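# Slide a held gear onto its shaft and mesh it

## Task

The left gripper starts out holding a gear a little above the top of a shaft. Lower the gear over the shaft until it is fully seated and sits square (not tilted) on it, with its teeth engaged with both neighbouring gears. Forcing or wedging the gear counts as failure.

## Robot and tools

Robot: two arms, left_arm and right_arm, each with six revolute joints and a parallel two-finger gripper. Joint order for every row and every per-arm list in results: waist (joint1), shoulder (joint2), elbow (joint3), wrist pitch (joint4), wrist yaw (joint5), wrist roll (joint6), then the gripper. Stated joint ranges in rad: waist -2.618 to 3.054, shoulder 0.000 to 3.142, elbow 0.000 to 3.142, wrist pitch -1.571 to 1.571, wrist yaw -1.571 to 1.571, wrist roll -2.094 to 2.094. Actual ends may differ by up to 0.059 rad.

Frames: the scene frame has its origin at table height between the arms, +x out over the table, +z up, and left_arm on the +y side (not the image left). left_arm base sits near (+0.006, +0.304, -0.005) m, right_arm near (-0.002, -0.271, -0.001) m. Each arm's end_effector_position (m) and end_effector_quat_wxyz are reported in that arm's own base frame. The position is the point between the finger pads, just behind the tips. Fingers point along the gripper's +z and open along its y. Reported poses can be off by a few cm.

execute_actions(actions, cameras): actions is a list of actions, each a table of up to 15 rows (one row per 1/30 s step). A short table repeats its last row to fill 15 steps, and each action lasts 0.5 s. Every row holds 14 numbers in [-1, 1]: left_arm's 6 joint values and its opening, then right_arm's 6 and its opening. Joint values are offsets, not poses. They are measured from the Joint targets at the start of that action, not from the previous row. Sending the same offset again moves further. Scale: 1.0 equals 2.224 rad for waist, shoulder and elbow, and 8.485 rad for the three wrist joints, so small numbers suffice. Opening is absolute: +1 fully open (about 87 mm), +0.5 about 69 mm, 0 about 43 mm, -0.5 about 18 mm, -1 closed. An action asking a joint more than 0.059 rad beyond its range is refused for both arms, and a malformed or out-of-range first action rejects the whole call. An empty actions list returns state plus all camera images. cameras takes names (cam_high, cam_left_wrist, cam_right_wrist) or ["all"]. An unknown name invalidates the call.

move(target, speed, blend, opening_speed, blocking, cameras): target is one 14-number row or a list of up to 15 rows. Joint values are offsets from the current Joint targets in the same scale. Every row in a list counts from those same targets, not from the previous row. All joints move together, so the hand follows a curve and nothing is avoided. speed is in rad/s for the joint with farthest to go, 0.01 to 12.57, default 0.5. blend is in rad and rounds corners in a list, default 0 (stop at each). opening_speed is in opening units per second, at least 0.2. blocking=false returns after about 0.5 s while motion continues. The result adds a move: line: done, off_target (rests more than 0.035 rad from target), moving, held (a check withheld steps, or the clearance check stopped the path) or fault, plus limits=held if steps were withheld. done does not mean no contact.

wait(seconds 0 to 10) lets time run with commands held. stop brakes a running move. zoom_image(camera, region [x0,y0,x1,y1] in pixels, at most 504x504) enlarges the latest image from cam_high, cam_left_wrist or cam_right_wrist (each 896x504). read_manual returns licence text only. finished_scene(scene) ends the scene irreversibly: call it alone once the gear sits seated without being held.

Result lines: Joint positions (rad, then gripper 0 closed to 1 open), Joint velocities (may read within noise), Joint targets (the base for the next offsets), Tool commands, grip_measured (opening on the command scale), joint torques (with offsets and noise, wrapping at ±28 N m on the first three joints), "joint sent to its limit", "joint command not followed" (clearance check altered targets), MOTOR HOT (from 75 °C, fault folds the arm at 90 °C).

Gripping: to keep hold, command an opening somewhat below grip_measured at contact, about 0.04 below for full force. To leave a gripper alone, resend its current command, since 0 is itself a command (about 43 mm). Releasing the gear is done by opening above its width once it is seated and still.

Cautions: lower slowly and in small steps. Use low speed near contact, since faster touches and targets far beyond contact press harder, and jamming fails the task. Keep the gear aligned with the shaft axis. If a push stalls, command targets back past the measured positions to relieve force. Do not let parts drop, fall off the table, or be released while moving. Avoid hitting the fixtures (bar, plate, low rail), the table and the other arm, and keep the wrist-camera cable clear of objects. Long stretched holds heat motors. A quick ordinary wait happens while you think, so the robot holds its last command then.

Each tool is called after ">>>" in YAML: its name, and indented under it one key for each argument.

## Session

>>> execute_actions:
  actions: []
  cameras: ["cam_left_wrist"]

>>> zoom_image:
  camera: "cam_left_wrist"
  region: [320, 80, 680, 360]

Scene clock: 0.00 s.
left_arm: end_effector_position=(+0.2826, -0.1438, +0.1208) grip_measured=-0.511 end_effector_quat_wxyz=(-0.008, +0.859, +0.512, +0.005) | right_arm: end_effector_position=(+0.3825, +0.0000, +0.3605) grip_measured=+1.000 end_effector_quat_wxyz=(+0.707, +0.000, +0.707, +0.000)
Joint positions: left_arm=[-0.61 1.758 1.505 -1.329 -0.015 1.457 0.244] | right_arm=[0 1.047 1.047 0 0 0 1]
Joint velocities: within noise
Joint torques (N m): no reading
Heat: left arm: 28 °C; right arm: 27 °C.
Joint targets: left_arm=[-0.607 1.747 1.512 -1.335 -0.020 1.457] | right_arm=[0.000 1.043 1.058 0.005 -0.001 0.000]
Tool commands: left_gripper/opening=-1.0 right_gripper/opening=+1.0
Images, in order (width x height): cam_left_wrist 896x504.

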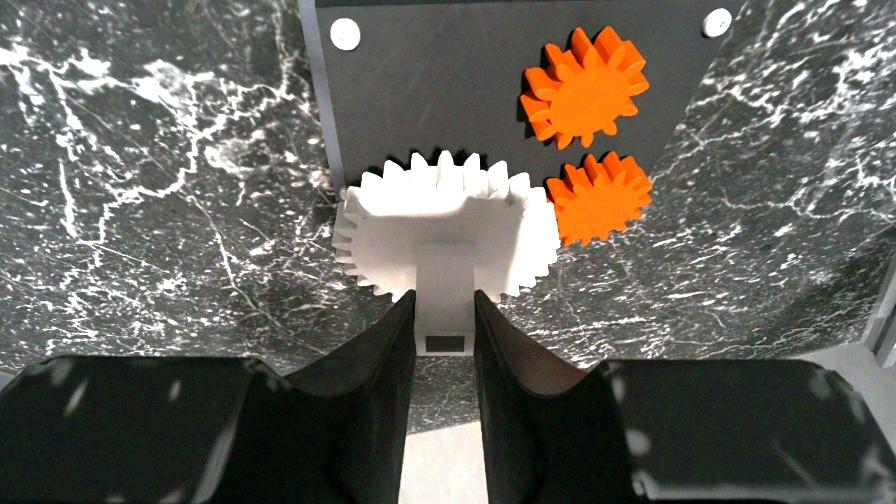

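Scaled by 1.400 from the camera's 896x504 image, which has a finer 1280x720 frame.

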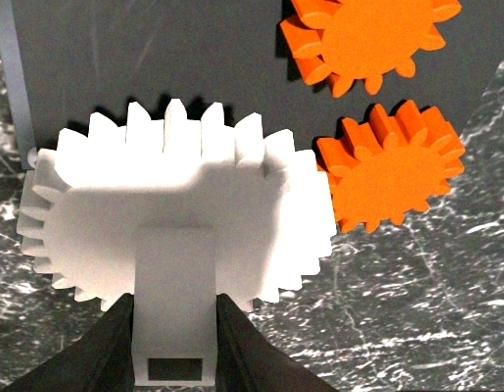

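>>> move:
  target:
    - [0,0,0.018,-0.0045,0,0,-1,0,0,0,0,0,0,1]
    - [0.0859,-0.0202,0.0126,-0.0013,0.0047,0.0226,-1,0,0,0,0,0,0,1]
  speed: 0.4
  blend: 0.02
  cameras: ["cam_left_wrist"]

>>> zoom_image:
  camera: "cam_left_wrist"
  region: [380, 0, 640, 210]

Scene clock: 8.00 s.
left_arm: end_effector_position=(+0.3111, -0.0965, +0.1312) grip_measured=-0.511 end_effector_quat_wxyz=(+0.011, +0.855, +0.518, +0.000) | right_arm: end_effector_position=(+0.3825, +0.0000, +0.3605) grip_measured=+1.000 end_effector_quat_wxyz=(+0.707, +0.000, +0.707, +0.000)
Joint positions: left_arm=[-0.421 1.739 1.528 -1.342 0.013 1.631 0.244] | right_arm=[0 1.047 1.047 0 0 0 1]
Joint torques (N m): left_arm=[0.36 -9.31 6.38 0.37 0.3 0.16] | right_arm=[-0.24 -2.82 8.1 2.25 -0.07 0.09]
Heat: left arm: 29 °C; right arm: 29 °C.
Joint targets: left_arm=[-0.416 1.702 1.540 -1.346 0.020 1.649] | right_arm=[0.000 1.043 1.058 0.005 -0.001 0.000]
move: off_target (left_arm); left_arm: the shoulder is farthest, 0.037 rad from its target
camera_calibration:
cam_left_wrist: T_world_to_cam=[[-0.884224, 0.466447, -0.0239731, 0.321849], [0.279965, 0.570404, 0.772178, -0.114073], [0.373855, 0.676066, -0.634954, 0.173659], [0, 0, 0, 1]] pos_world=[0.2516, -0.202463, 0.206066]
Images, in order (width x height): cam_left_wrist 896x504.

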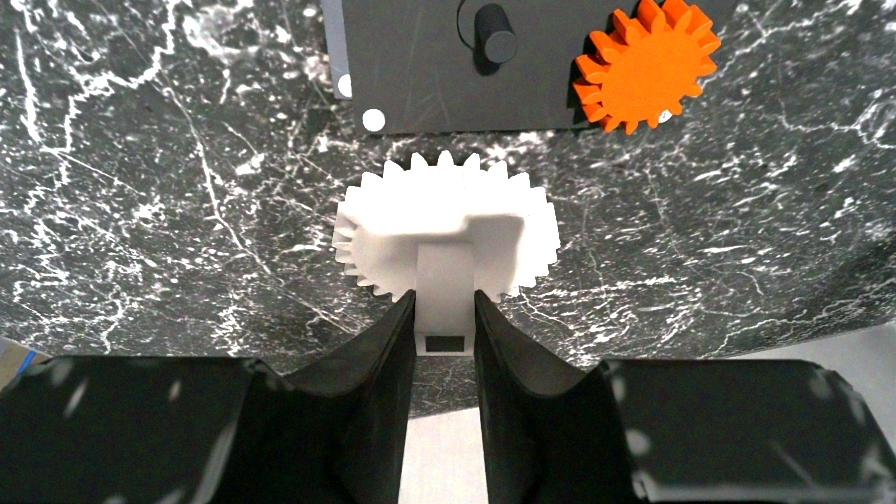

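Scaled by 1.938 from the camera's 896x504 image, which has a finer 1280x720 frame.

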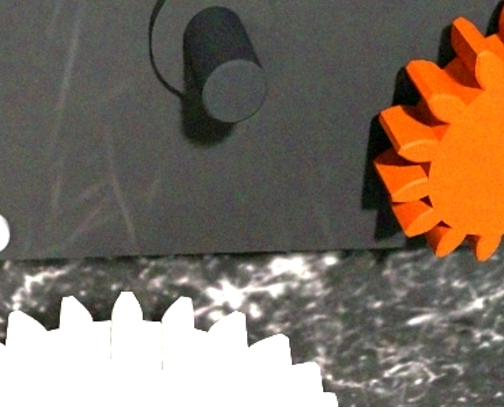

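>>> move:
  target: [0,-0.04,-0.0607,0.0037,0.0005,0,-1,0,0,0,0,0,0,1]
  speed: 0.3
  cameras: ["cam_left_wrist"]

>>> zoom_image:
  camera: "cam_left_wrist"
  region: [380, 0, 640, 210]

Scene clock: 17.77 s.
left_arm: end_effector_position=(+0.2879, -0.0868, +0.1279) grip_measured=-0.511 end_effector_quat_wxyz=(+0.009, +0.856, +0.518, -0.004) | right_arm: end_effector_position=(+0.3825, +0.0000, +0.3605) grip_measured=+1.000 end_effector_quat_wxyz=(+0.707, +0.000, +0.707, +0.000)
Joint positions: left_arm=[-0.421 1.649 1.415 -1.325 0.017 1.632 0.244] | right_arm=[0 1.047 1.047 0 0 0 1]
Joint torques (N m): left_arm=[0.32 -8.57 4.55 0.51 0.3 0.15] | right_arm=[-0.24 -2.84 8.1 2.25 -0.06 0.09]
Heat: left arm: 30 °C; right arm: 31 °C.
Joint targets: left_arm=[-0.416 1.613 1.405 -1.315 0.024 1.649] | right_arm=[0.000 1.043 1.058 0.005 -0.001 0.000]
move: off_target (left_arm); left_arm: the shoulder is farthest, 0.036 rad from its target
camera_calibration:
cam_left_wrist: T_world_to_cam=[[-0.884, 0.467178, -0.0169819, 0.295783], [0.286722, 0.570515, 0.769612, -0.112215], [0.369234, 0.675468, -0.638286, 0.175438], [0, 0, 0, 1]] pos_world=[0.228869, -0.192665, 0.203365]
Images, in order (width x height): cam_left_wrist 896x504.

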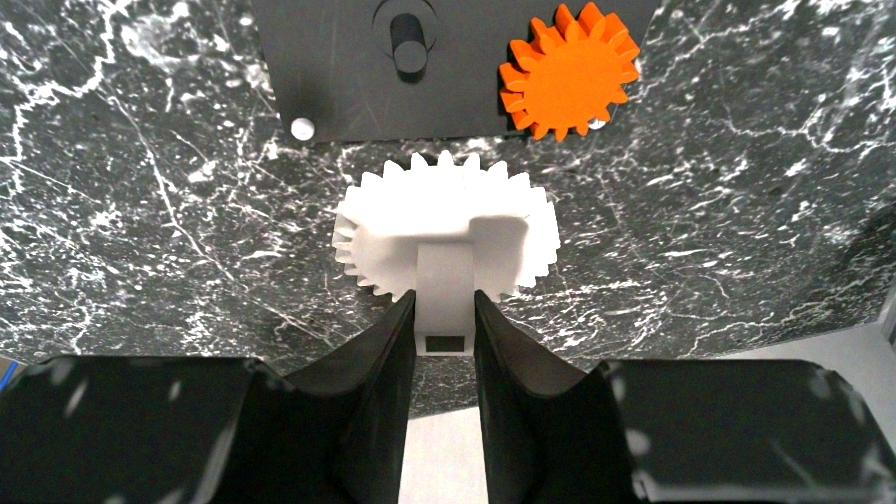

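Scaled by 1.938 from the camera's 896x504 image, which has a finer 1280x720 frame.

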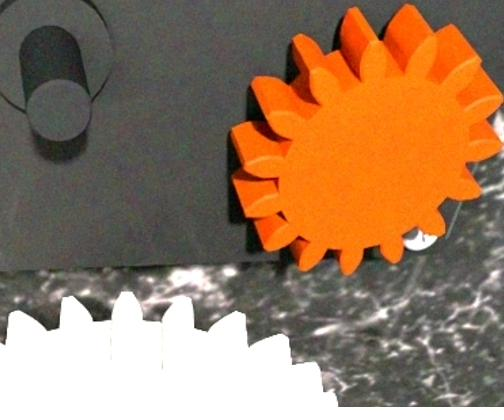

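>>> move:
  target: [-0.0899,0.0333,0.022,0.0047,0.0008,-0.0262,-1,0,0,0,0,0,0,1]
  speed: 0.3
  cameras: ["cam_left_wrist"]

>>> zoom_image:
  camera: "cam_left_wrist"
  region: [320, 140, 580, 320]

>>> zoom_image:
  camera: "cam_left_wrist"
  region: [440, 60, 660, 320]

Scene clock: 68.43 s.
left_arm: end_effector_position=(+0.2704, -0.1452, +0.1250) grip_measured=-0.511 end_effector_quat_wxyz=(+0.025, +0.856, +0.517, -0.003) | right_arm: end_effector_position=(+0.3825, +0.0000, +0.3605) grip_measured=+1.000 end_effector_quat_wxyz=(+0.707, +0.000, +0.707, +0.000)
Joint positions: left_arm=[-0.613 1.673 1.43 -1.284 0.026 1.441 0.244] | right_arm=[0 1.047 1.047 0 0 0 1]
Joint torques (N m): left_arm=[-0.44 -4.85 7.43 0.55 0.26 -0.17] | right_arm=[-0.24 -2.84 8.1 2.25 -0.07 0.09]
Heat: left arm: 34 °C; right arm: 34 °C.
Joint targets: left_arm=[-0.616 1.687 1.455 -1.275 0.031 1.427] | right_arm=[0.000 1.043 1.058 0.005 -0.001 0.000]
move: done
camera_calibration:
cam_left_wrist: T_world_to_cam=[[-0.882925, 0.467308, -0.045466, 0.310853], [0.273275, 0.590223, 0.759577, -0.0637984], [0.381791, 0.658225, -0.648826, 0.214911], [0, 0, 0, 1]] pos_world=[0.209843, -0.249069, 0.202033]
Images, in order (width x height): cam_left_wrist 896x504.

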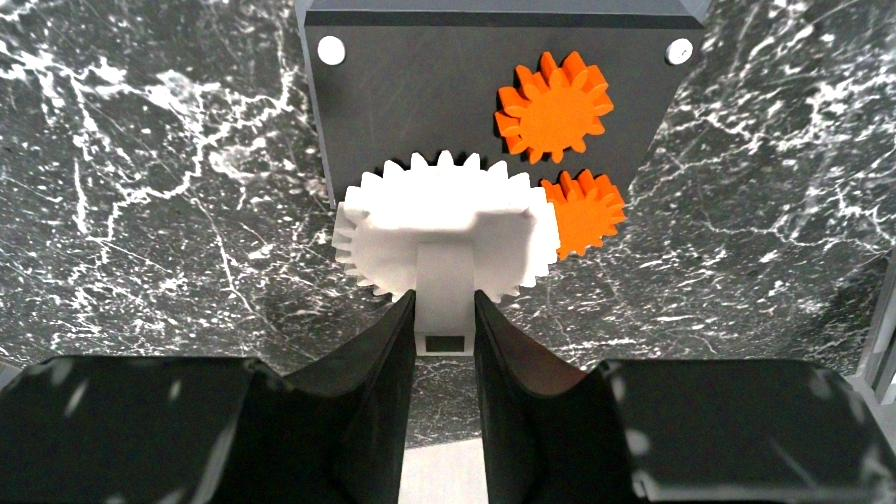

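Scaled by 1.938 from the camera's 896x504 image, which has a finer 1280x720 frame.

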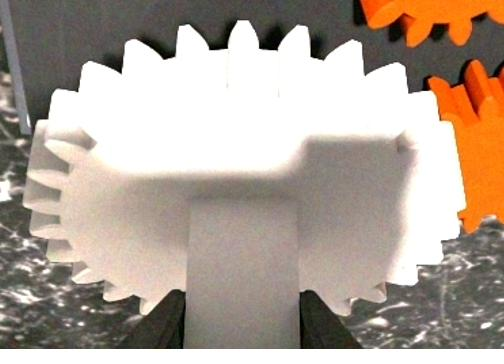

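Scaled by 1.938 from the camera's 896x504 image, which has a finer 1280x720 frame.

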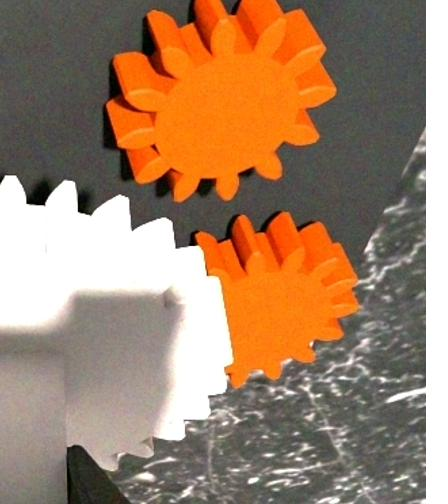

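>>> move:
  target: [0,0,-0.0418,0.0054,0,0,-1,0,0,0,0,0,0,1]
  speed: 0.12

Scene clock: 81.43 s.
left_arm: end_effector_position=(+0.2694, -0.1443, +0.1160) grip_measured=-0.511 end_effector_quat_wxyz=(+0.023, +0.855, +0.518, -0.003) | right_arm: end_effector_position=(+0.3825, +0.0000, +0.3605) grip_measured=+1.000 end_effector_quat_wxyz=(+0.707, +0.000, +0.707, +0.000)
Joint positions: left_arm=[-0.613 1.673 1.394 -1.252 0.025 1.439 0.244] | right_arm=[0 1.047 1.047 0 0 0 1]
Joint torques (N m): left_arm=[-0.39 -4.72 2.96 0.7 0.27 -0.14] | right_arm=[-0.24 -2.84 8.1 2.25 -0.06 0.09]
Heat: left arm: 33 °C; right arm: 35 °C.
Joint targets: left_arm=[-0.616 1.687 1.362 -1.229 0.031 1.427] | right_arm=[0.000 1.043 1.058 0.005 -0.001 0.000]
move: done

>>> move:
  target: [0,0,-0.0072,0.0018,0,0,-1,0,0,0,0,0,0,1]
  speed: 0.1

Scene clock: 83.87 s.
left_arm: end_effector_position=(+0.2692, -0.1442, +0.1156) grip_measured=-0.511 end_effector_quat_wxyz=(+0.026, +0.855, +0.519, -0.002) | right_arm: end_effector_position=(+0.3825, +0.0000, +0.3605) grip_measured=+1.000 end_effector_quat_wxyz=(+0.707, +0.000, +0.707, +0.000)
Joint positions: left_arm=[-0.613 1.667 1.386 -1.245 0.025 1.437 0.244] | right_arm=[0 1.047 1.047 0 0 0 1]
Joint torques (N m): left_arm=[-0.43 -4.27 2.26 0.77 0.29 -0.11] | right_arm=[-0.24 -2.84 8.1 2.25 -0.07 0.09]
Heat: left arm: 33 °C; right arm: 35 °C.
Joint targets: left_arm=[-0.616 1.687 1.346 -1.214 0.031 1.427] | right_arm=[0.000 1.043 1.058 0.005 -0.001 0.000]
move: off_target (left_arm); left_arm: the elbow is farthest, 0.040 rad from its target

>>> move:
  target:
    - [0,0.0018,0.0355,-0.0101,0,0,-1,0,0,0,0,0,0,1]
    - [0,0.0018,0.0072,-0.0026,0,0,-1,0,0,0,0,0,0,1]
    - [0,0.0018,0,-0.0007,0,0,-1,0,0,0,0,0,0,1]
  speed: 0.15

Scene clock: 108.33 s.
left_arm: end_effector_position=(+0.2668, -0.1408, +0.1151) grip_measured=-0.511 end_effector_quat_wxyz=(+0.016, +0.854, +0.520, -0.002) | right_arm: end_effector_position=(+0.3825, +0.0000, +0.3605) grip_measured=+1.000 end_effector_quat_wxyz=(+0.707, +0.000, +0.707, +0.000)
Joint positions: left_arm=[-0.613 1.669 1.386 -1.26 0.017 1.436 0.244] | right_arm=[0 1.047 1.047 0 0 0 1]
Joint torques (N m): left_arm=[-0.43 -4.23 2.22 0.84 0.37 -0.09] | right_arm=[-0.23 -2.84 8.09 2.25 -0.07 0.09]
Heat: left arm: 32 °C; right arm: 36 °C.
Joint targets: left_arm=[-0.616 1.691 1.346 -1.220 0.031 1.427] | right_arm=[0.000 1.043 1.058 0.005 -0.001 0.000]
move: off_target (left_arm); left_arm: the elbow is farthest, 0.040 rad from its target

>>> move:
  target:
    - [0,0.0018,0.0346,-0.0083,0,0,-1,0,0,0,0,0,0,1]
  speed: 0.2

Scene clock: 115.17 s.
left_arm: end_effector_position=(+0.2677, -0.1415, +0.1168) grip_measured=-0.511 end_effector_quat_wxyz=(+0.014, +0.854, +0.520, -0.003) | right_arm: end_effector_position=(+0.3825, +0.0000, +0.3605) grip_measured=+1.000 end_effector_quat_wxyz=(+0.707, +0.000, +0.707, +0.000)
Joint positions: left_arm=[-0.613 1.677 1.401 -1.271 0.017 1.435 0.244] | right_arm=[0 1.047 1.047 0 0 0 1]
Joint torques (N m): left_arm=[-0.43 -4.56 7.08 0.27 0.36 -0.12] | right_arm=[-0.24 -2.84 8.1 2.25 -0.06 0.09]
Heat: left arm: 32 °C; right arm: 36 °C.
Joint targets: left_arm=[-0.616 1.695 1.422 -1.290 0.031 1.427] | right_arm=[0.000 1.043 1.058 0.005 -0.001 0.000]
move: done

>>> move:
  target: [0,0,0.0062,0,0.0014,0,-1,0,0,0,0,0,0,1]
  speed: 0.2

Scene clock: 120.07 s.
left_arm: end_effector_position=(+0.2683, -0.1458, +0.1191) grip_measured=-0.511 end_effector_quat_wxyz=(+0.023, +0.854, +0.519, -0.009) | right_arm: end_effector_position=(+0.3825, +0.0000, +0.3605) grip_measured=+1.000 end_effector_quat_wxyz=(+0.707, +0.000, +0.707, +0.000)
Joint positions: left_arm=[-0.613 1.677 1.413 -1.271 0.035 1.435 0.244] | right_arm=[0 1.047 1.047 0 0 0 1]
Joint torques (N m): left_arm=[-0.39 -4.59 7.32 0.27 0.32 -0.1] | right_arm=[-0.24 -2.84 8.09 2.25 -0.07 0.09]
Heat: left arm: 31 °C; right arm: 36 °C.
Joint targets: left_arm=[-0.616 1.695 1.436 -1.290 0.043 1.427] | right_arm=[0.000 1.043 1.058 0.005 -0.001 0.000]
move: done

>>> move:
  target:
    - [0,0,0,0,-0.0034,0,-1,0,0,0,0,0,0,1]
    - [0,0,-0.0342,0.0072,-0.0034,0,-1,0,0,0,0,0,0,1]
  speed: 0.12

Scene clock: 128.33 s.
left_arm: end_effector_position=(+0.2709, -0.1432, +0.1083) grip_measured=-0.511 end_effector_quat_wxyz=(+0.019, +0.854, +0.520, +0.001) | right_arm: end_effector_position=(+0.3825, +0.0000, +0.3605) grip_measured=+1.000 end_effector_quat_wxyz=(+0.707, +0.000, +0.707, +0.000)
Joint positions: left_arm=[-0.613 1.681 1.371 -1.226 0.014 1.435 0.244] | right_arm=[0 1.047 1.047 0 0 0 1]
Joint torques (N m): left_arm=[-0.4 -4.98 4.52 0.41 0.22 -0.11] | right_arm=[-0.24 -2.84 8.1 2.25 -0.07 0.1]
Heat: left arm: 31 °C; right arm: 36 °C.
Joint targets: left_arm=[-0.616 1.695 1.360 -1.229 0.014 1.427] | right_arm=[0.000 1.043 1.058 0.005 -0.001 0.000]
move: done

>>> move:
  target: [0,0,-0.0108,0.0028,0.0018,0,-1,0,0,0,0,0,0,1]
  speed: 0.12
  cameras: ["cam_left_wrist"]

>>> zoom_image:
  camera: "cam_left_wrist"
  region: [320, 80, 680, 360]

Scene clock: 135.13 s.
left_arm: end_effector_position=(+0.2710, -0.1431, +0.1065) grip_measured=-0.511 end_effector_quat_wxyz=(+0.020, +0.854, +0.520, +0.001) | right_arm: end_effector_position=(+0.3825, +0.0000, +0.3605) grip_measured=+1.000 end_effector_quat_wxyz=(+0.707, +0.000, +0.707, +0.000)
Joint positions: left_arm=[-0.613 1.681 1.364 -1.218 0.014 1.435 0.244] | right_arm=[0 1.047 1.047 0 0 0 1]
Joint torques (N m): left_arm=[-0.4 -4.92 3.23 0.6 0.39 -0.11] | right_arm=[-0.24 -2.84 8.09 2.25 -0.07 0.09]
Heat: left arm: 31 °C; right arm: 37 °C.
Joint targets: left_arm=[-0.616 1.695 1.336 -1.205 0.029 1.427] | right_arm=[0.000 1.043 1.058 0.005 -0.001 0.000]
move: done
camera_calibration:
cam_left_wrist: T_world_to_cam=[[-0.885983, 0.462048, -0.0393175, 0.309003], [0.269114, 0.581368, 0.767847, -0.0522646], [0.37764, 0.669719, -0.639425, 0.203105], [0, 0, 0, 1]] pos_world=[0.211136, -0.248413, 0.182151]
Images, in order (width x height): cam_left_wrist 896x504.

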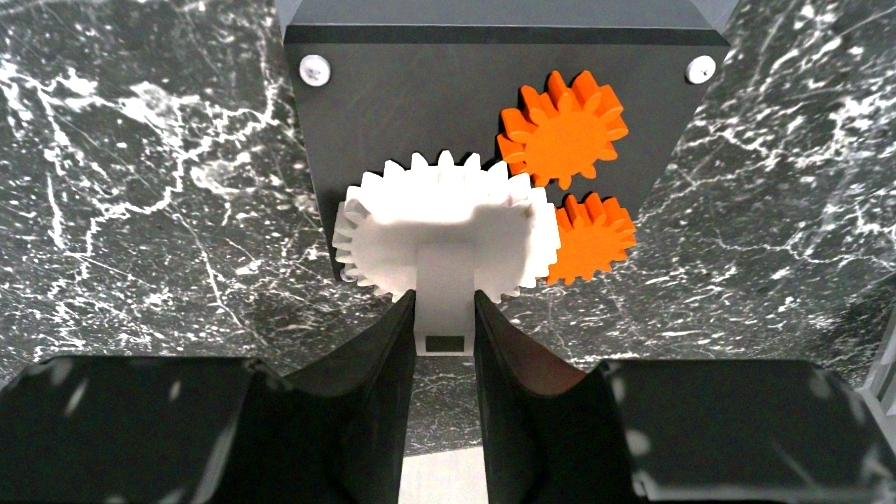

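Scaled by 1.400 from the camera's 896x504 image, which has a finer 1280x720 frame.

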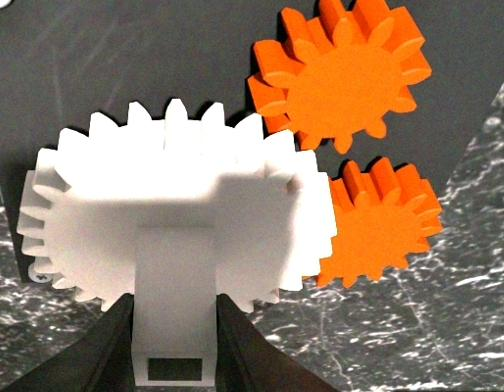

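>>> move:
  target: [0,0,-0.0072,0.0019,0,0,-1,0,0,0,0,0,0,1]
  speed: 0.12

Scene clock: 138.07 s.
left_arm: end_effector_position=(+0.2711, -0.1430, +0.1058) grip_measured=-0.511 end_effector_quat_wxyz=(+0.020, +0.854, +0.520, +0.001) | right_arm: end_effector_position=(+0.3825, +0.0000, +0.3605) grip_measured=+1.000 end_effector_quat_wxyz=(+0.707, +0.000, +0.707, +0.000)
Joint positions: left_arm=[-0.613 1.681 1.361 -1.214 0.013 1.435 0.244] | right_arm=[0 1.047 1.047 0 0 0 1]
Joint torques (N m): left_arm=[-0.39 -4.9 2.18 0.7 0.39 -0.11] | right_arm=[-0.24 -2.84 8.1 2.25 -0.07 0.09]
Heat: left arm: 31 °C; right arm: 37 °C.
Joint targets: left_arm=[-0.616 1.695 1.320 -1.189 0.029 1.427] | right_arm=[0.000 1.043 1.058 0.005 -0.001 0.000]
move: off_target (left_arm); left_arm: the elbow is farthest, 0.041 rad from its target

>>> zoom_image:
  camera: "cam_left_wrist"
  region: [480, 60, 650, 300]

Scaled by 2.100 from the camera's 896x504 image, which has a finer 1280x720 frame.
This view is cut from an older image: the scene may have changed since it was taken.

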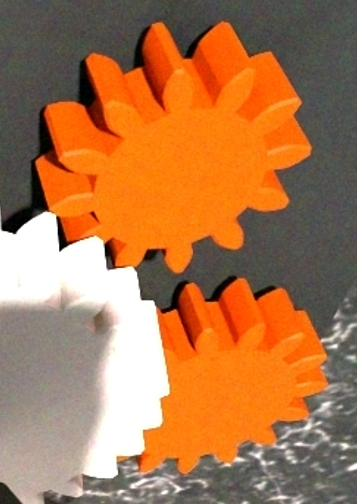

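>>> move:
  target:
    - [0,0,0.0319,-0.0062,0,0,-1,0,0,0,0,0,0,1]
    - [0,-0.0247,0.012,-0.0042,0,0.0127,-1,0,0,0,0,0,0,1]
  speed: 0.15

Scene clock: 227.57 s.
left_arm: end_effector_position=(+0.2715, -0.1440, +0.1065) grip_measured=-0.511 end_effector_quat_wxyz=(+0.018, +0.875, +0.484, -0.001) | right_arm: end_effector_position=(+0.3825, +0.0000, +0.3605) grip_measured=+1.000 end_effector_quat_wxyz=(+0.707, +0.000, +0.707, +0.000)
Joint positions: left_arm=[-0.613 1.676 1.358 -1.222 0.018 1.518 0.244] | right_arm=[0 1.047 1.047 0 0 0 1]
Joint torques (N m): left_arm=[-0.46 -8.61 4.46 0.39 0.35 0.16] | right_arm=[-0.25 -2.84 8.1 2.25 -0.07 0.09]
Heat: left arm: 30 °C; right arm: 39 °C.
Joint targets: left_arm=[-0.616 1.640 1.347 -1.225 0.029 1.535] | right_arm=[0.000 1.043 1.058 0.005 -0.001 0.000]
move: off_target (left_arm); left_arm: the shoulder is farthest, 0.036 rad from its target

>>> move:
  target: [0,0.0045,-0.0121,0.0035,0,0,-1,0,0,0,0,0,0,1]
  speed: 0.12

Scene clock: 232.07 s.
left_arm: end_effector_position=(+0.2712, -0.1438, +0.1057) grip_measured=-0.511 end_effector_quat_wxyz=(+0.023, +0.875, +0.483, +0.001) | right_arm: end_effector_position=(+0.3825, +0.0000, +0.3605) grip_measured=+1.000 end_effector_quat_wxyz=(+0.707, +0.000, +0.707, +0.000)
Joint positions: left_arm=[-0.613 1.665 1.343 -1.207 0.018 1.519 0.244] | right_arm=[0 1.047 1.047 0 0 0 1]
Joint torques (N m): left_arm=[-0.46 -7.17 3.6 0.59 0.36 0.13] | right_arm=[-0.24 -2.84 8.09 2.25 -0.07 0.09]
Heat: left arm: 30 °C; right arm: 39 °C.
Joint targets: left_arm=[-0.616 1.650 1.320 -1.195 0.029 1.535] | right_arm=[0.000 1.043 1.058 0.005 -0.001 0.000]
move: done

>>> move:
  target: [0,0,-0.0072,0.0019,0,0,-1,0,0,0,0,0,0,1]
  speed: 0.12
  cameras: ["cam_left_wrist"]

>>> zoom_image:
  camera: "cam_left_wrist"
  region: [480, 60, 650, 300]

Scene clock: 235.93 s.
left_arm: end_effector_position=(+0.2711, -0.1434, +0.1055) grip_measured=-0.511 end_effector_quat_wxyz=(+0.026, +0.875, +0.483, +0.003) | right_arm: end_effector_position=(+0.3825, +0.0000, +0.3605) grip_measured=+1.000 end_effector_quat_wxyz=(+0.707, +0.000, +0.707, +0.000)
Joint positions: left_arm=[-0.613 1.656 1.332 -1.197 0.017 1.52 0.244] | right_arm=[0 1.047 1.047 0 0 0 1]
Joint torques (N m): left_arm=[-0.43 -6.23 3.18 0.67 0.35 0.12] | right_arm=[-0.24 -2.84 8.09 2.25 -0.06 0.09]
Heat: left arm: 31 °C; right arm: 39 °C.
Joint targets: left_arm=[-0.616 1.650 1.304 -1.179 0.029 1.535] | right_arm=[0.000 1.043 1.058 0.005 -0.001 0.000]
move: done
camera_calibration:
cam_left_wrist: T_world_to_cam=[[-0.843152, 0.534967, -0.0538974, 0.309493], [0.308173, 0.562968, 0.766875, -0.0644082], [0.440595, 0.629982, -0.63953, 0.179772], [0, 0, 0, 1]] pos_world=[0.201592, -0.242562, 0.181043]
Images, in order (width x height): cam_left_wrist 896x504.

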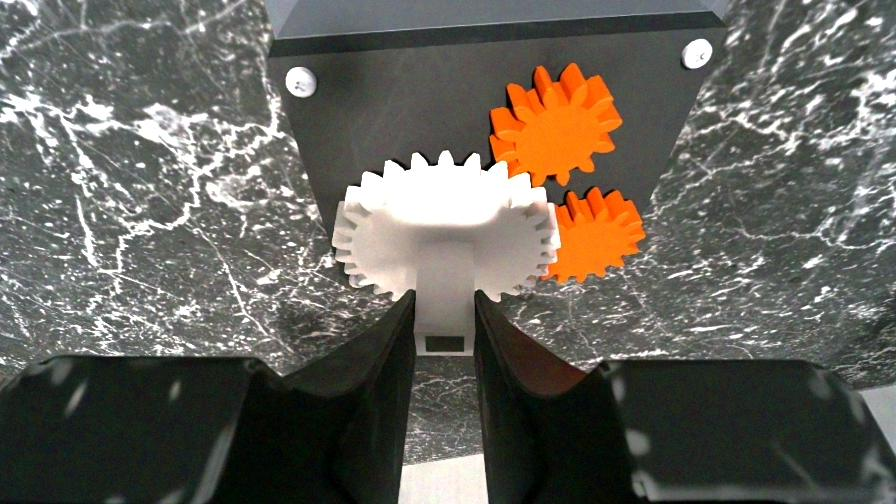

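Scaled by 2.100 from the camera's 896x504 image, which has a finer 1280x720 frame.

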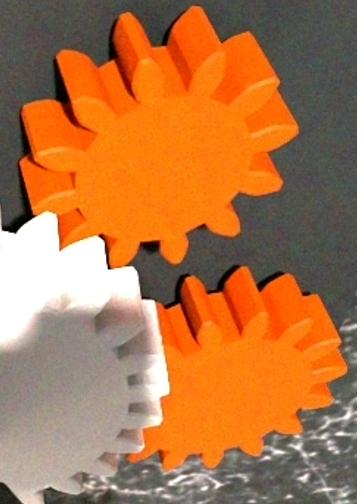

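>>> move:
  target:
    - [0,0,0.0252,-0.0061,0,0,-1,0,0,0,0,0,0,1]
    - [0,0,0.0252,-0.0061,0,0.0064,-1,0,0,0,0,0,0,1]
    - [0,0.002,0.0027,-0.0005,0,0.0064,-1,0,0,0,0,0,0,1]
  speed: 0.15

Scene clock: 271.10 s.
left_arm: end_effector_position=(+0.2717, -0.1442, +0.1026) grip_measured=-0.511 end_effector_quat_wxyz=(+0.025, +0.888, +0.459, +0.002) | right_arm: end_effector_position=(+0.3825, +0.0000, +0.3605) grip_measured=+1.000 end_effector_quat_wxyz=(+0.707, +0.000, +0.707, +0.000)
Joint positions: left_arm=[-0.613 1.656 1.321 -1.189 0.019 1.573 0.244] | right_arm=[0 1.047 1.047 0 0 0 1]
Joint torques (N m): left_arm=[-0.5 -5.9 4.57 0.53 0.35 0.12] | right_arm=[-0.24 -2.84 8.1 2.25 -0.07 0.1]
Heat: left arm: 33 °C; right arm: 40 °C.
Joint targets: left_arm=[-0.616 1.654 1.310 -1.183 0.029 1.589] | right_arm=[0.000 1.043 1.058 0.005 -0.001 0.000]
move: done

>>> move:
  target: [0,0,-0.0135,0.0031,0.0006,0,-1,0,0,0,0,0,0,1]
  speed: 0.12

Scene clock: 274.83 s.
left_arm: end_effector_position=(+0.2715, -0.1441, +0.1003) grip_measured=-0.511 end_effector_quat_wxyz=(+0.026, +0.888, +0.459, +0.003) | right_arm: end_effector_position=(+0.3825, +0.0000, +0.3605) grip_measured=+1.000 end_effector_quat_wxyz=(+0.707, +0.000, +0.707, +0.000)
Joint positions: left_arm=[-0.613 1.654 1.309 -1.177 0.019 1.573 0.244] | right_arm=[0 1.047 1.047 0 0 0 1]
Joint torques (N m): left_arm=[-0.46 -5.71 3.11 0.66 0.41 0.13] | right_arm=[-0.24 -2.84 8.1 2.25 -0.06 0.09]
Heat: left arm: 33 °C; right arm: 40 °C.
Joint targets: left_arm=[-0.616 1.654 1.280 -1.157 0.034 1.589] | right_arm=[0.000 1.043 1.058 0.005 -0.001 0.000]
move: done

>>> move:
  target: [0,0,-0.0135,0.0022,0,0,-1,0,0,0,0,0,0,1]
  speed: 0.12
  cameras: ["cam_left_wrist"]

>>> zoom_image:
  camera: "cam_left_wrist"
  region: [320, 80, 680, 360]

Scene clock: 279.50 s.
left_arm: end_effector_position=(+0.2711, -0.1438, +0.0992) grip_measured=-0.511 end_effector_quat_wxyz=(+0.032, +0.888, +0.459, +0.006) | right_arm: end_effector_position=(+0.3825, +0.0000, +0.3605) grip_measured=+1.000 end_effector_quat_wxyz=(+0.707, +0.000, +0.707, +0.000)
Joint positions: left_arm=[-0.613 1.639 1.288 -1.156 0.019 1.573 0.244] | right_arm=[0 1.047 1.047 0 0 0 1]
Joint torques (N m): left_arm=[-0.43 -4.44 2.44 0.68 0.38 0.12] | right_arm=[-0.24 -2.84 8.1 2.25 -0.07 0.1]
Heat: left arm: 33 °C; right arm: 40 °C.
Joint targets: left_arm=[-0.616 1.654 1.250 -1.138 0.034 1.589] | right_arm=[0.000 1.043 1.058 0.005 -0.001 0.000]
move: off_target (left_arm); left_arm: the elbow is farthest, 0.038 rad from its target
camera_calibration:
cam_left_wrist: T_world_to_cam=[[-0.812601, 0.578813, -0.0682325, 0.308837], [0.328489, 0.551554, 0.766736, -0.0665725], [0.48143, 0.600636, -0.638326, 0.160612], [0, 0, 0, 1]] pos_world=[0.195506, -0.23851, 0.174639]
Images, in order (width x height): cam_left_wrist 896x504.

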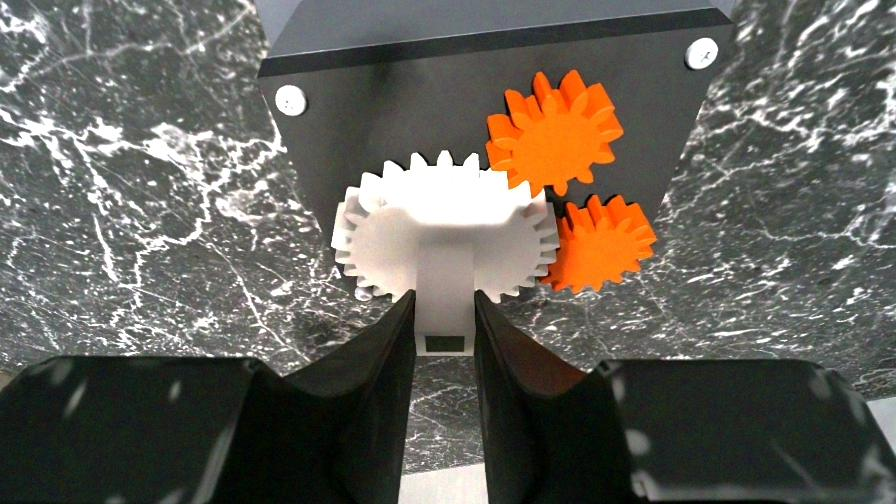

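Scaled by 1.400 from the camera's 896x504 image, which has a finer 1280x720 frame.

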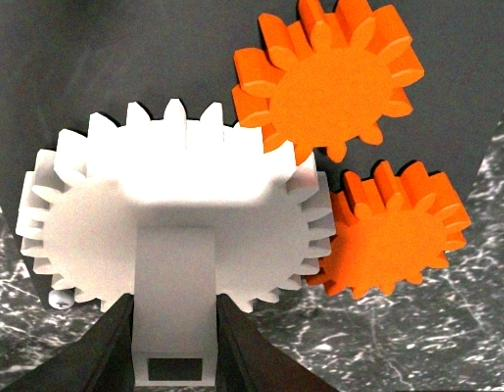

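>>> move:
  target:
    - [0,0.0117,0.0396,-0.0075,0,0,-1,0,0,0,0,0,0,1]
    - [0,0.0117,0.018,-0.0045,0,0,-1,0,0,0,0,0,0,1]
  speed: 0.15

Scene clock: 292.93 s.
left_arm: end_effector_position=(+0.2715, -0.1441, +0.1006) grip_measured=-0.511 end_effector_quat_wxyz=(+0.023, +0.888, +0.459, +0.002) | right_arm: end_effector_position=(+0.3825, +0.0000, +0.3605) grip_measured=+1.000 end_effector_quat_wxyz=(+0.707, +0.000, +0.707, +0.000)
Joint positions: left_arm=[-0.613 1.659 1.317 -1.185 0.019 1.573 0.244] | right_arm=[0 1.047 1.047 0 0 0 1]
Joint torques (N m): left_arm=[-0.46 -4.22 3.33 0.55 0.4 0.15] | right_arm=[-0.24 -2.84 8.1 2.25 -0.06 0.09]
Heat: left arm: 32 °C; right arm: 40 °C.
Joint targets: left_arm=[-0.616 1.681 1.290 -1.176 0.034 1.589] | right_arm=[0.000 1.043 1.058 0.005 -0.001 0.000]
move: done

>>> move:
  target: [0,0.002,-0.0112,0.0026,0.0006,0,-1,0,0,0,0,0,0,1]
  speed: 0.12

Scene clock: 297.13 s.
left_arm: end_effector_position=(+0.2709, -0.1444, +0.0988) grip_measured=-0.511 end_effector_quat_wxyz=(+0.022, +0.889, +0.458, +0.002) | right_arm: end_effector_position=(+0.3825, +0.0000, +0.3605) grip_measured=+1.000 end_effector_quat_wxyz=(+0.707, +0.000, +0.707, +0.000)
Joint positions: left_arm=[-0.616 1.659 1.309 -1.179 0.017 1.573 0.244] | right_arm=[0 1.047 1.047 0 0 0 1]
Joint torques (N m): left_arm=[-0.17 -3.81 1.87 0.7 0.5 0.14] | right_arm=[-0.24 -2.84 8.09 2.25 -0.07 0.09]
Heat: left arm: 32 °C; right arm: 40 °C.
Joint targets: left_arm=[-0.616 1.685 1.265 -1.154 0.040 1.589] | right_arm=[0.000 1.043 1.058 0.005 -0.001 0.000]
move: off_target (left_arm); left_arm: the elbow is farthest, 0.044 rad from its target

>>> wait:
  seconds: 0
  cameras: ["cam_left_wrist"]

>>> zoom_image:
  camera: "cam_left_wrist"
  region: [480, 60, 650, 300]

>>> zoom_image:
  camera: "cam_left_wrist"
  region: [320, 170, 500, 310]

Scene clock: 303.90 s.
left_arm: end_effector_position=(+0.2709, -0.1444, +0.0988) grip_measured=-0.511 end_effector_quat_wxyz=(+0.022, +0.889, +0.458, +0.002) | right_arm: end_effector_position=(+0.3825, +0.0000, +0.3605) grip_measured=+1.000 end_effector_quat_wxyz=(+0.707, +0.000, +0.707, +0.000)
Joint positions: left_arm=[-0.616 1.659 1.309 -1.179 0.017 1.573 0.244] | right_arm=[0 1.047 1.047 0 0 0 1]
Joint torques (N m): left_arm=[-0.24 -3.79 1.94 0.7 0.45 0.15] | right_arm=[-0.24 -2.84 8.1 2.25 -0.06 0.09]
Heat: left arm: 31 °C; right arm: 40 °C.
Joint targets: left_arm=[-0.616 1.685 1.265 -1.154 0.040 1.589] | right_arm=[0.000 1.043 1.058 0.005 -0.001 0.000]
Tool commands: left_gripper/opening=-1.0 right_gripper/opening=+1.0
camera_calibration:
cam_left_wrist: T_world_to_cam=[[-0.811874, 0.581978, -0.0464904, 0.30707], [0.342921, 0.539797, 0.768781, -0.071652], [0.472509, 0.608211, -0.63782, 0.164293], [0, 0, 0, 1]] pos_world=[0.196243, -0.239955, 0.17415]
Images, in order (width x height): cam_left_wrist 896x504.

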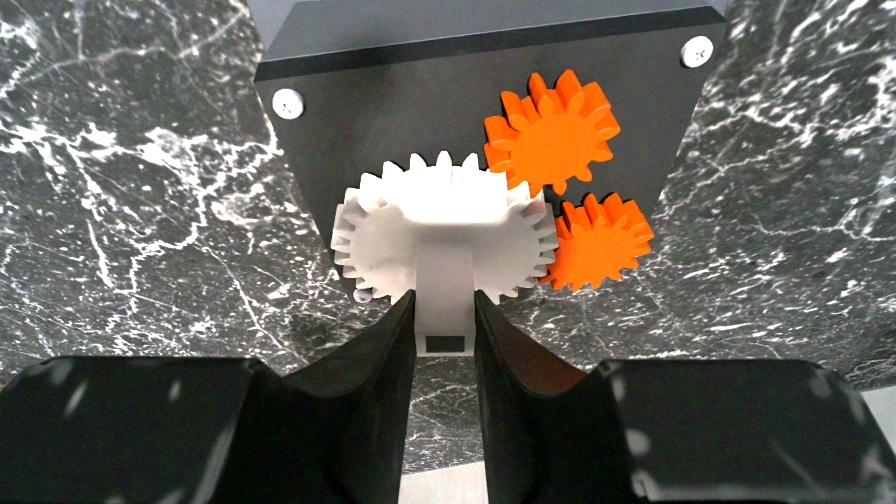

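Scaled by 2.100 from the camera's 896x504 image, which has a finer 1280x720 frame.

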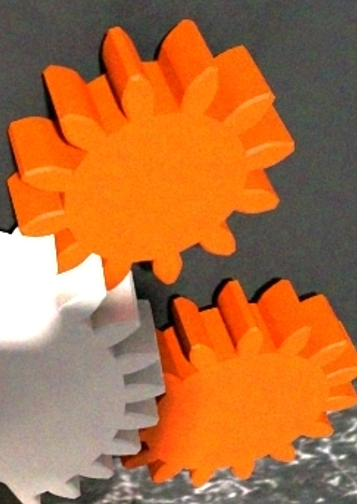

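Scaled by 2.800 from the camera's 896x504 image, which has a finer 1280x720 frame.

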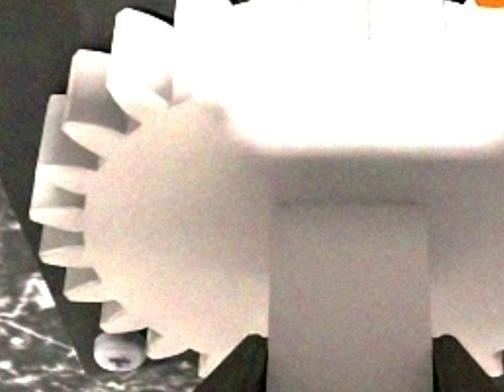

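>>> move:
  target:
    - [0,0,0,0,0,0.0035,-1,0,0,0,0,0,0,1]
    - [0,0,0,0,0,-0.006,-1,0,0,0,0,0,0,1]
    - [0,0,0,0,0,0,-1,0,0,0,0,0,0,1]
  speed: 0.2

Scene clock: 323.53 s.
left_arm: end_effector_position=(+0.2709, -0.1443, +0.0988) grip_measured=-0.511 end_effector_quat_wxyz=(+0.024, +0.886, +0.464, +0.003) | right_arm: end_effector_position=(+0.3825, +0.0000, +0.3605) grip_measured=+1.000 end_effector_quat_wxyz=(+0.707, +0.000, +0.707, +0.000)
Joint positions: left_arm=[-0.616 1.658 1.307 -1.175 0.017 1.56 0.244] | right_arm=[0 1.047 1.047 0 0 0 1]
Joint torques (N m): left_arm=[-0.13 -3.59 2.09 0.69 0.48 0.28] | right_arm=[-0.24 -2.84 8.1 2.25 -0.07 0.09]
Heat: left arm: 30 °C; right arm: 41 °C.
Joint targets: left_arm=[-0.616 1.685 1.265 -1.154 0.039 1.589] | right_arm=[0.000 1.043 1.058 0.005 -0.001 0.000]
move: off_target (left_arm); left_arm: the elbow is farthest, 0.042 rad from its target

>>> move:
  target:
    - [0,-0.008,0.011,-0.002,-0.001,0,-1,0,0,0,0,0,0,1]
    - [0,-0.008,0.011,-0.002,-0.001,0,-0.1,0,0,0,0,0,0,1]
  speed: 0.2
  opening_speed: 0.6
  cameras: ["cam_left_wrist"]

>>> zoom_image:
  camera: "cam_left_wrist"
  region: [320, 80, 680, 360]

Scene clock: 330.53 s.
left_arm: end_effector_position=(+0.2691, -0.1441, +0.0968) grip_measured=-0.100 end_effector_quat_wxyz=(+0.022, +0.888, +0.459, -0.001) | right_arm: end_effector_position=(+0.3825, +0.0000, +0.3605) grip_measured=+1.000 end_effector_quat_wxyz=(+0.707, +0.000, +0.707, +0.000)
Joint positions: left_arm=[-0.616 1.656 1.299 -1.174 0.022 1.572 0.45] | right_arm=[0 1.047 1.047 0 0 0 1]
Joint torques (N m): left_arm=[-0.12 -5 4.64 0.47 0.33 0.18] | right_arm=[-0.25 -2.84 8.1 2.25 -0.06 0.09]
Heat: left arm: 30 °C; right arm: 41 °C.
Joint targets: left_arm=[-0.616 1.667 1.289 -1.171 0.031 1.589] | right_arm=[0.000 1.043 1.058 0.005 -0.001 0.000]
move: done
camera_calibration:
cam_left_wrist: T_world_to_cam=[[-0.812831, 0.580849, -0.0438073, 0.305157], [0.345966, 0.541905, 0.765929, -0.0699266], [0.468629, 0.607415, -0.641431, 0.164973], [0, 0, 0, 1]] pos_world=[0.194923, -0.239563, 0.172745]
Images, in order (width x height): cam_left_wrist 896x504.

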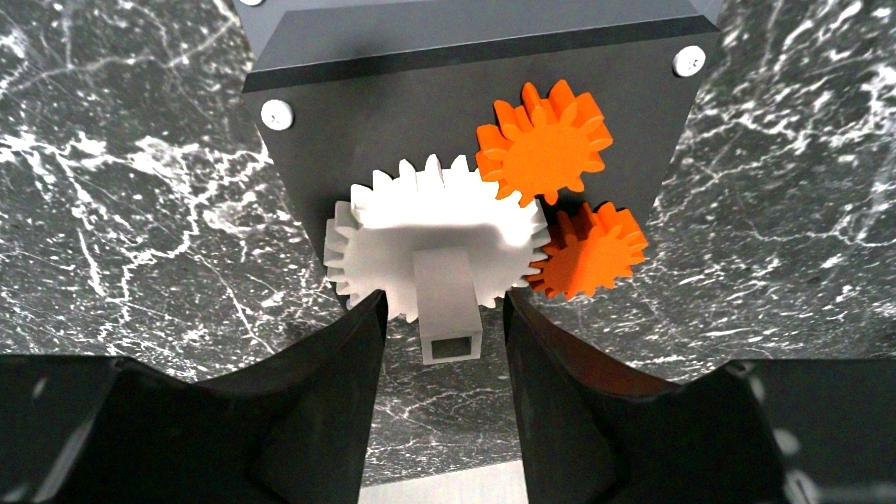

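Scaled by 1.400 from the camera's 896x504 image, which has a finer 1280x720 frame.

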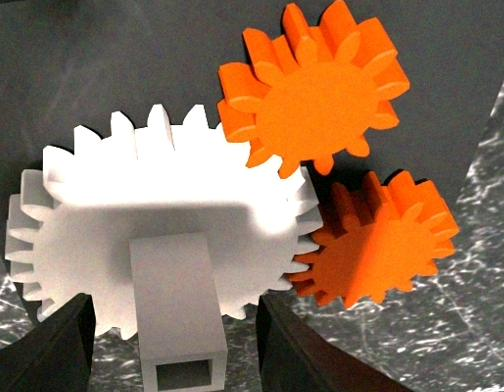

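>>> move:
  target: [0,0,0.09,-0.0236,0,0,-0.1,0,0,0,0,0,0,1]
  speed: 0.4
  cameras: ["cam_left_wrist"]

>>> zoom_image:
  camera: "cam_left_wrist"
  region: [330, 40, 640, 280]

Scene clock: 336.03 s.
left_arm: end_effector_position=(+0.2692, -0.1443, +0.1400) grip_measured=-0.100 end_effector_quat_wxyz=(+0.020, +0.888, +0.459, -0.002) | right_arm: end_effector_position=(+0.3825, +0.0000, +0.3605) grip_measured=+1.000 end_effector_quat_wxyz=(+0.707, +0.000, +0.707, +0.000)
Joint positions: left_arm=[-0.616 1.656 1.471 -1.351 0.022 1.572 0.45] | right_arm=[0 1.047 1.047 0 0 0 1]
Joint torques (N m): left_arm=[-0.12 -4.88 6.91 0.24 0.32 0.15] | right_arm=[-0.24 -2.85 8.1 2.25 -0.06 0.09]
Heat: left arm: 30 °C; right arm: 41 °C.
Joint targets: left_arm=[-0.616 1.667 1.490 -1.372 0.031 1.589] | right_arm=[0.000 1.043 1.058 0.005 -0.001 0.000]
move: done
camera_calibration:
cam_left_wrist: T_world_to_cam=[[-0.81299, 0.580954, -0.0392451, 0.306745], [0.349168, 0.540344, 0.765579, -0.103972], [0.465972, 0.608704, -0.642144, 0.193741], [0, 0, 0, 1]] pos_world=[0.195406, -0.239955, 0.216047]
Images, in order (width x height): cam_left_wrist 896x504.

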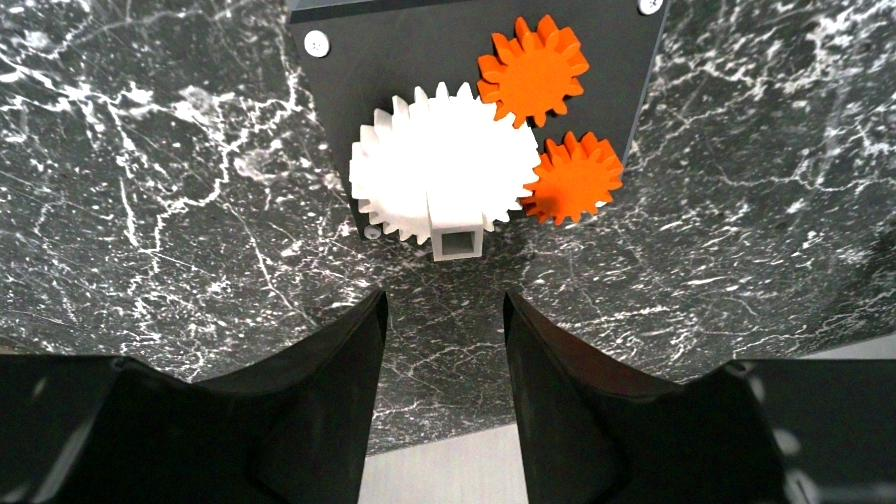

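Scaled by 1.626 from the camera's 896x504 image, which has a finer 1280x720 frame.

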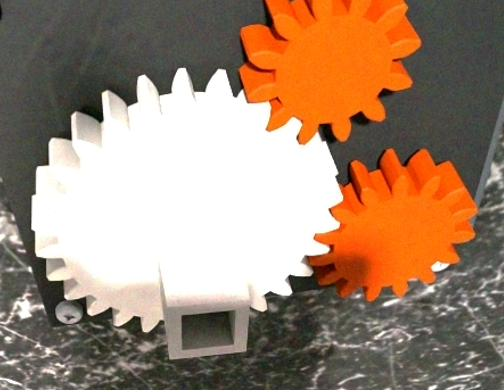

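>>> wait:
  seconds: 0
  cameras: ["cam_high","cam_left_wrist"]

>>> zoom_image:
  camera: "cam_high"
  region: [465, 225, 555, 315]

>>> zoom_image:
  camera: "cam_left_wrist"
  region: [340, 70, 450, 270]

>>> zoom_image:
  camera: "cam_left_wrist"
  region: [430, 70, 600, 270]

Scene clock: 373.77 s.
left_arm: end_effector_position=(+0.2691, -0.1443, +0.1400) grip_measured=-0.100 end_effector_quat_wxyz=(+0.020, +0.888, +0.459, -0.002) | right_arm: end_effector_position=(+0.3825, +0.0000, +0.3605) grip_measured=+1.000 end_effector_quat_wxyz=(+0.707, +0.000, +0.707, +0.000)
Joint positions: left_arm=[-0.616 1.656 1.471 -1.351 0.022 1.572 0.45] | right_arm=[0 1.047 1.047 0 0 0 1]
Joint torques (N m): left_arm=[-0.24 -4.93 6.9 0.23 0.32 0.16] | right_arm=[-0.24 -2.84 8.1 2.25 -0.07 0.1]
Heat: left arm: 31 °C; right arm: 41 °C.
Joint targets: left_arm=[-0.616 1.667 1.490 -1.372 0.031 1.589] | right_arm=[0.000 1.043 1.058 0.005 -0.001 0.000]
Tool commands: left_gripper/opening=-0.1 right_gripper/opening=+1.0
camera_calibration:
cam_left_wrist: T_world_to_cam=[[-0.81302, 0.580939, -0.0388524, 0.306579], [0.349379, 0.540157, 0.765614, -0.104031], [0.465761, 0.608885, -0.642126, 0.193868], [0, 0, 0, 1]] pos_world=[0.195305, -0.239954, 0.216047]
Images, in order (width x height): cam_high 896x504, cam_left_wrist 896x504.

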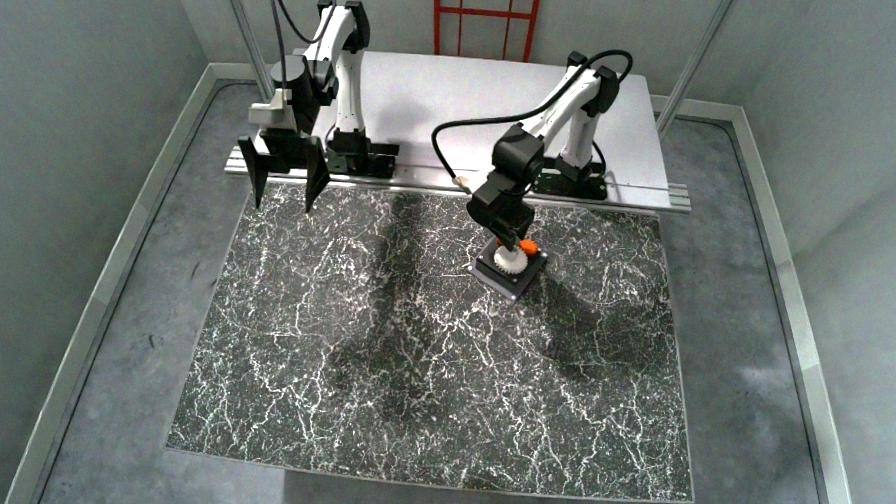

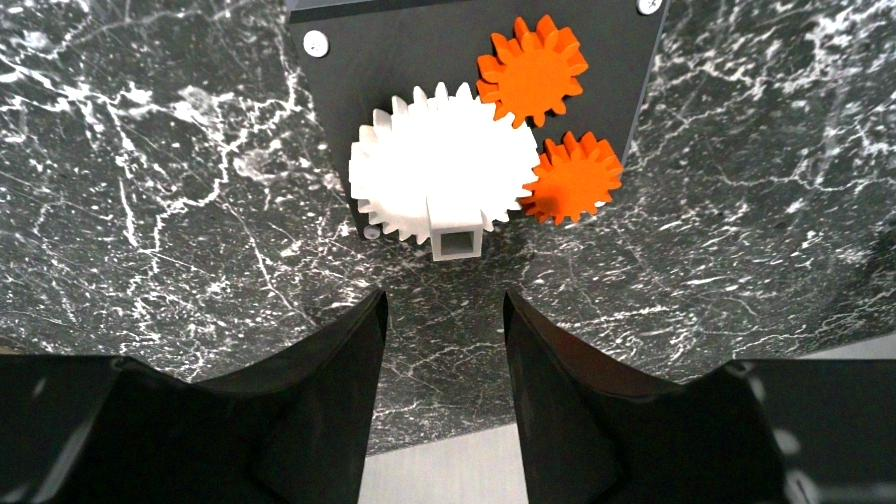

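Scaled by 5.600 from the camera's 896x504 image, which has a finer 1280x720 frame.

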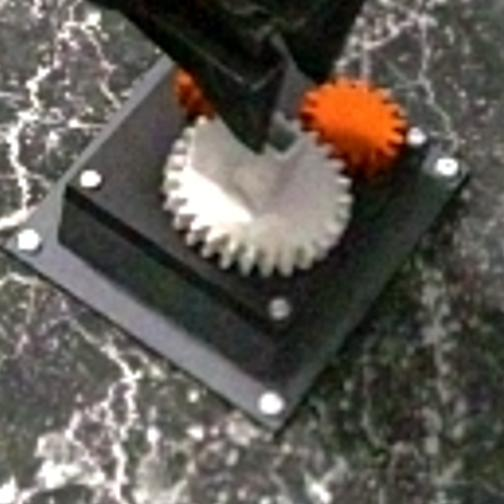

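Scaled by 2.520 from the camera's 896x504 image, which has a finer 1280x720 frame.

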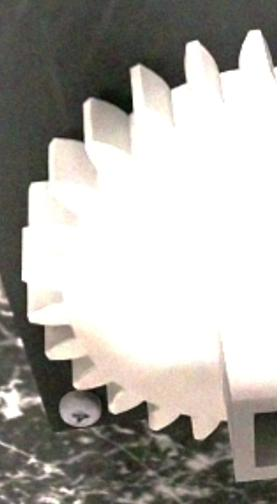

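Scaled by 2.520 from the camera's 896x504 image, which has a finer 1280x720 frame.

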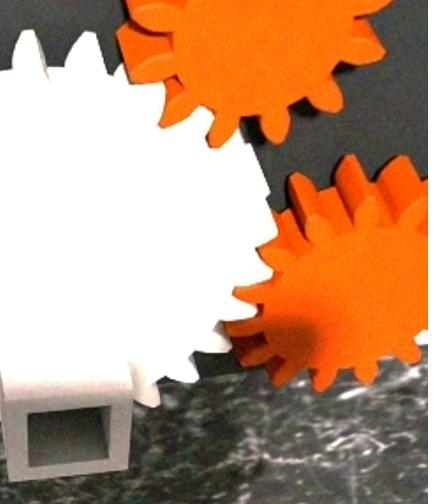

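>>> finished_scene:
  scene: 2

The scene is finished: the task was done.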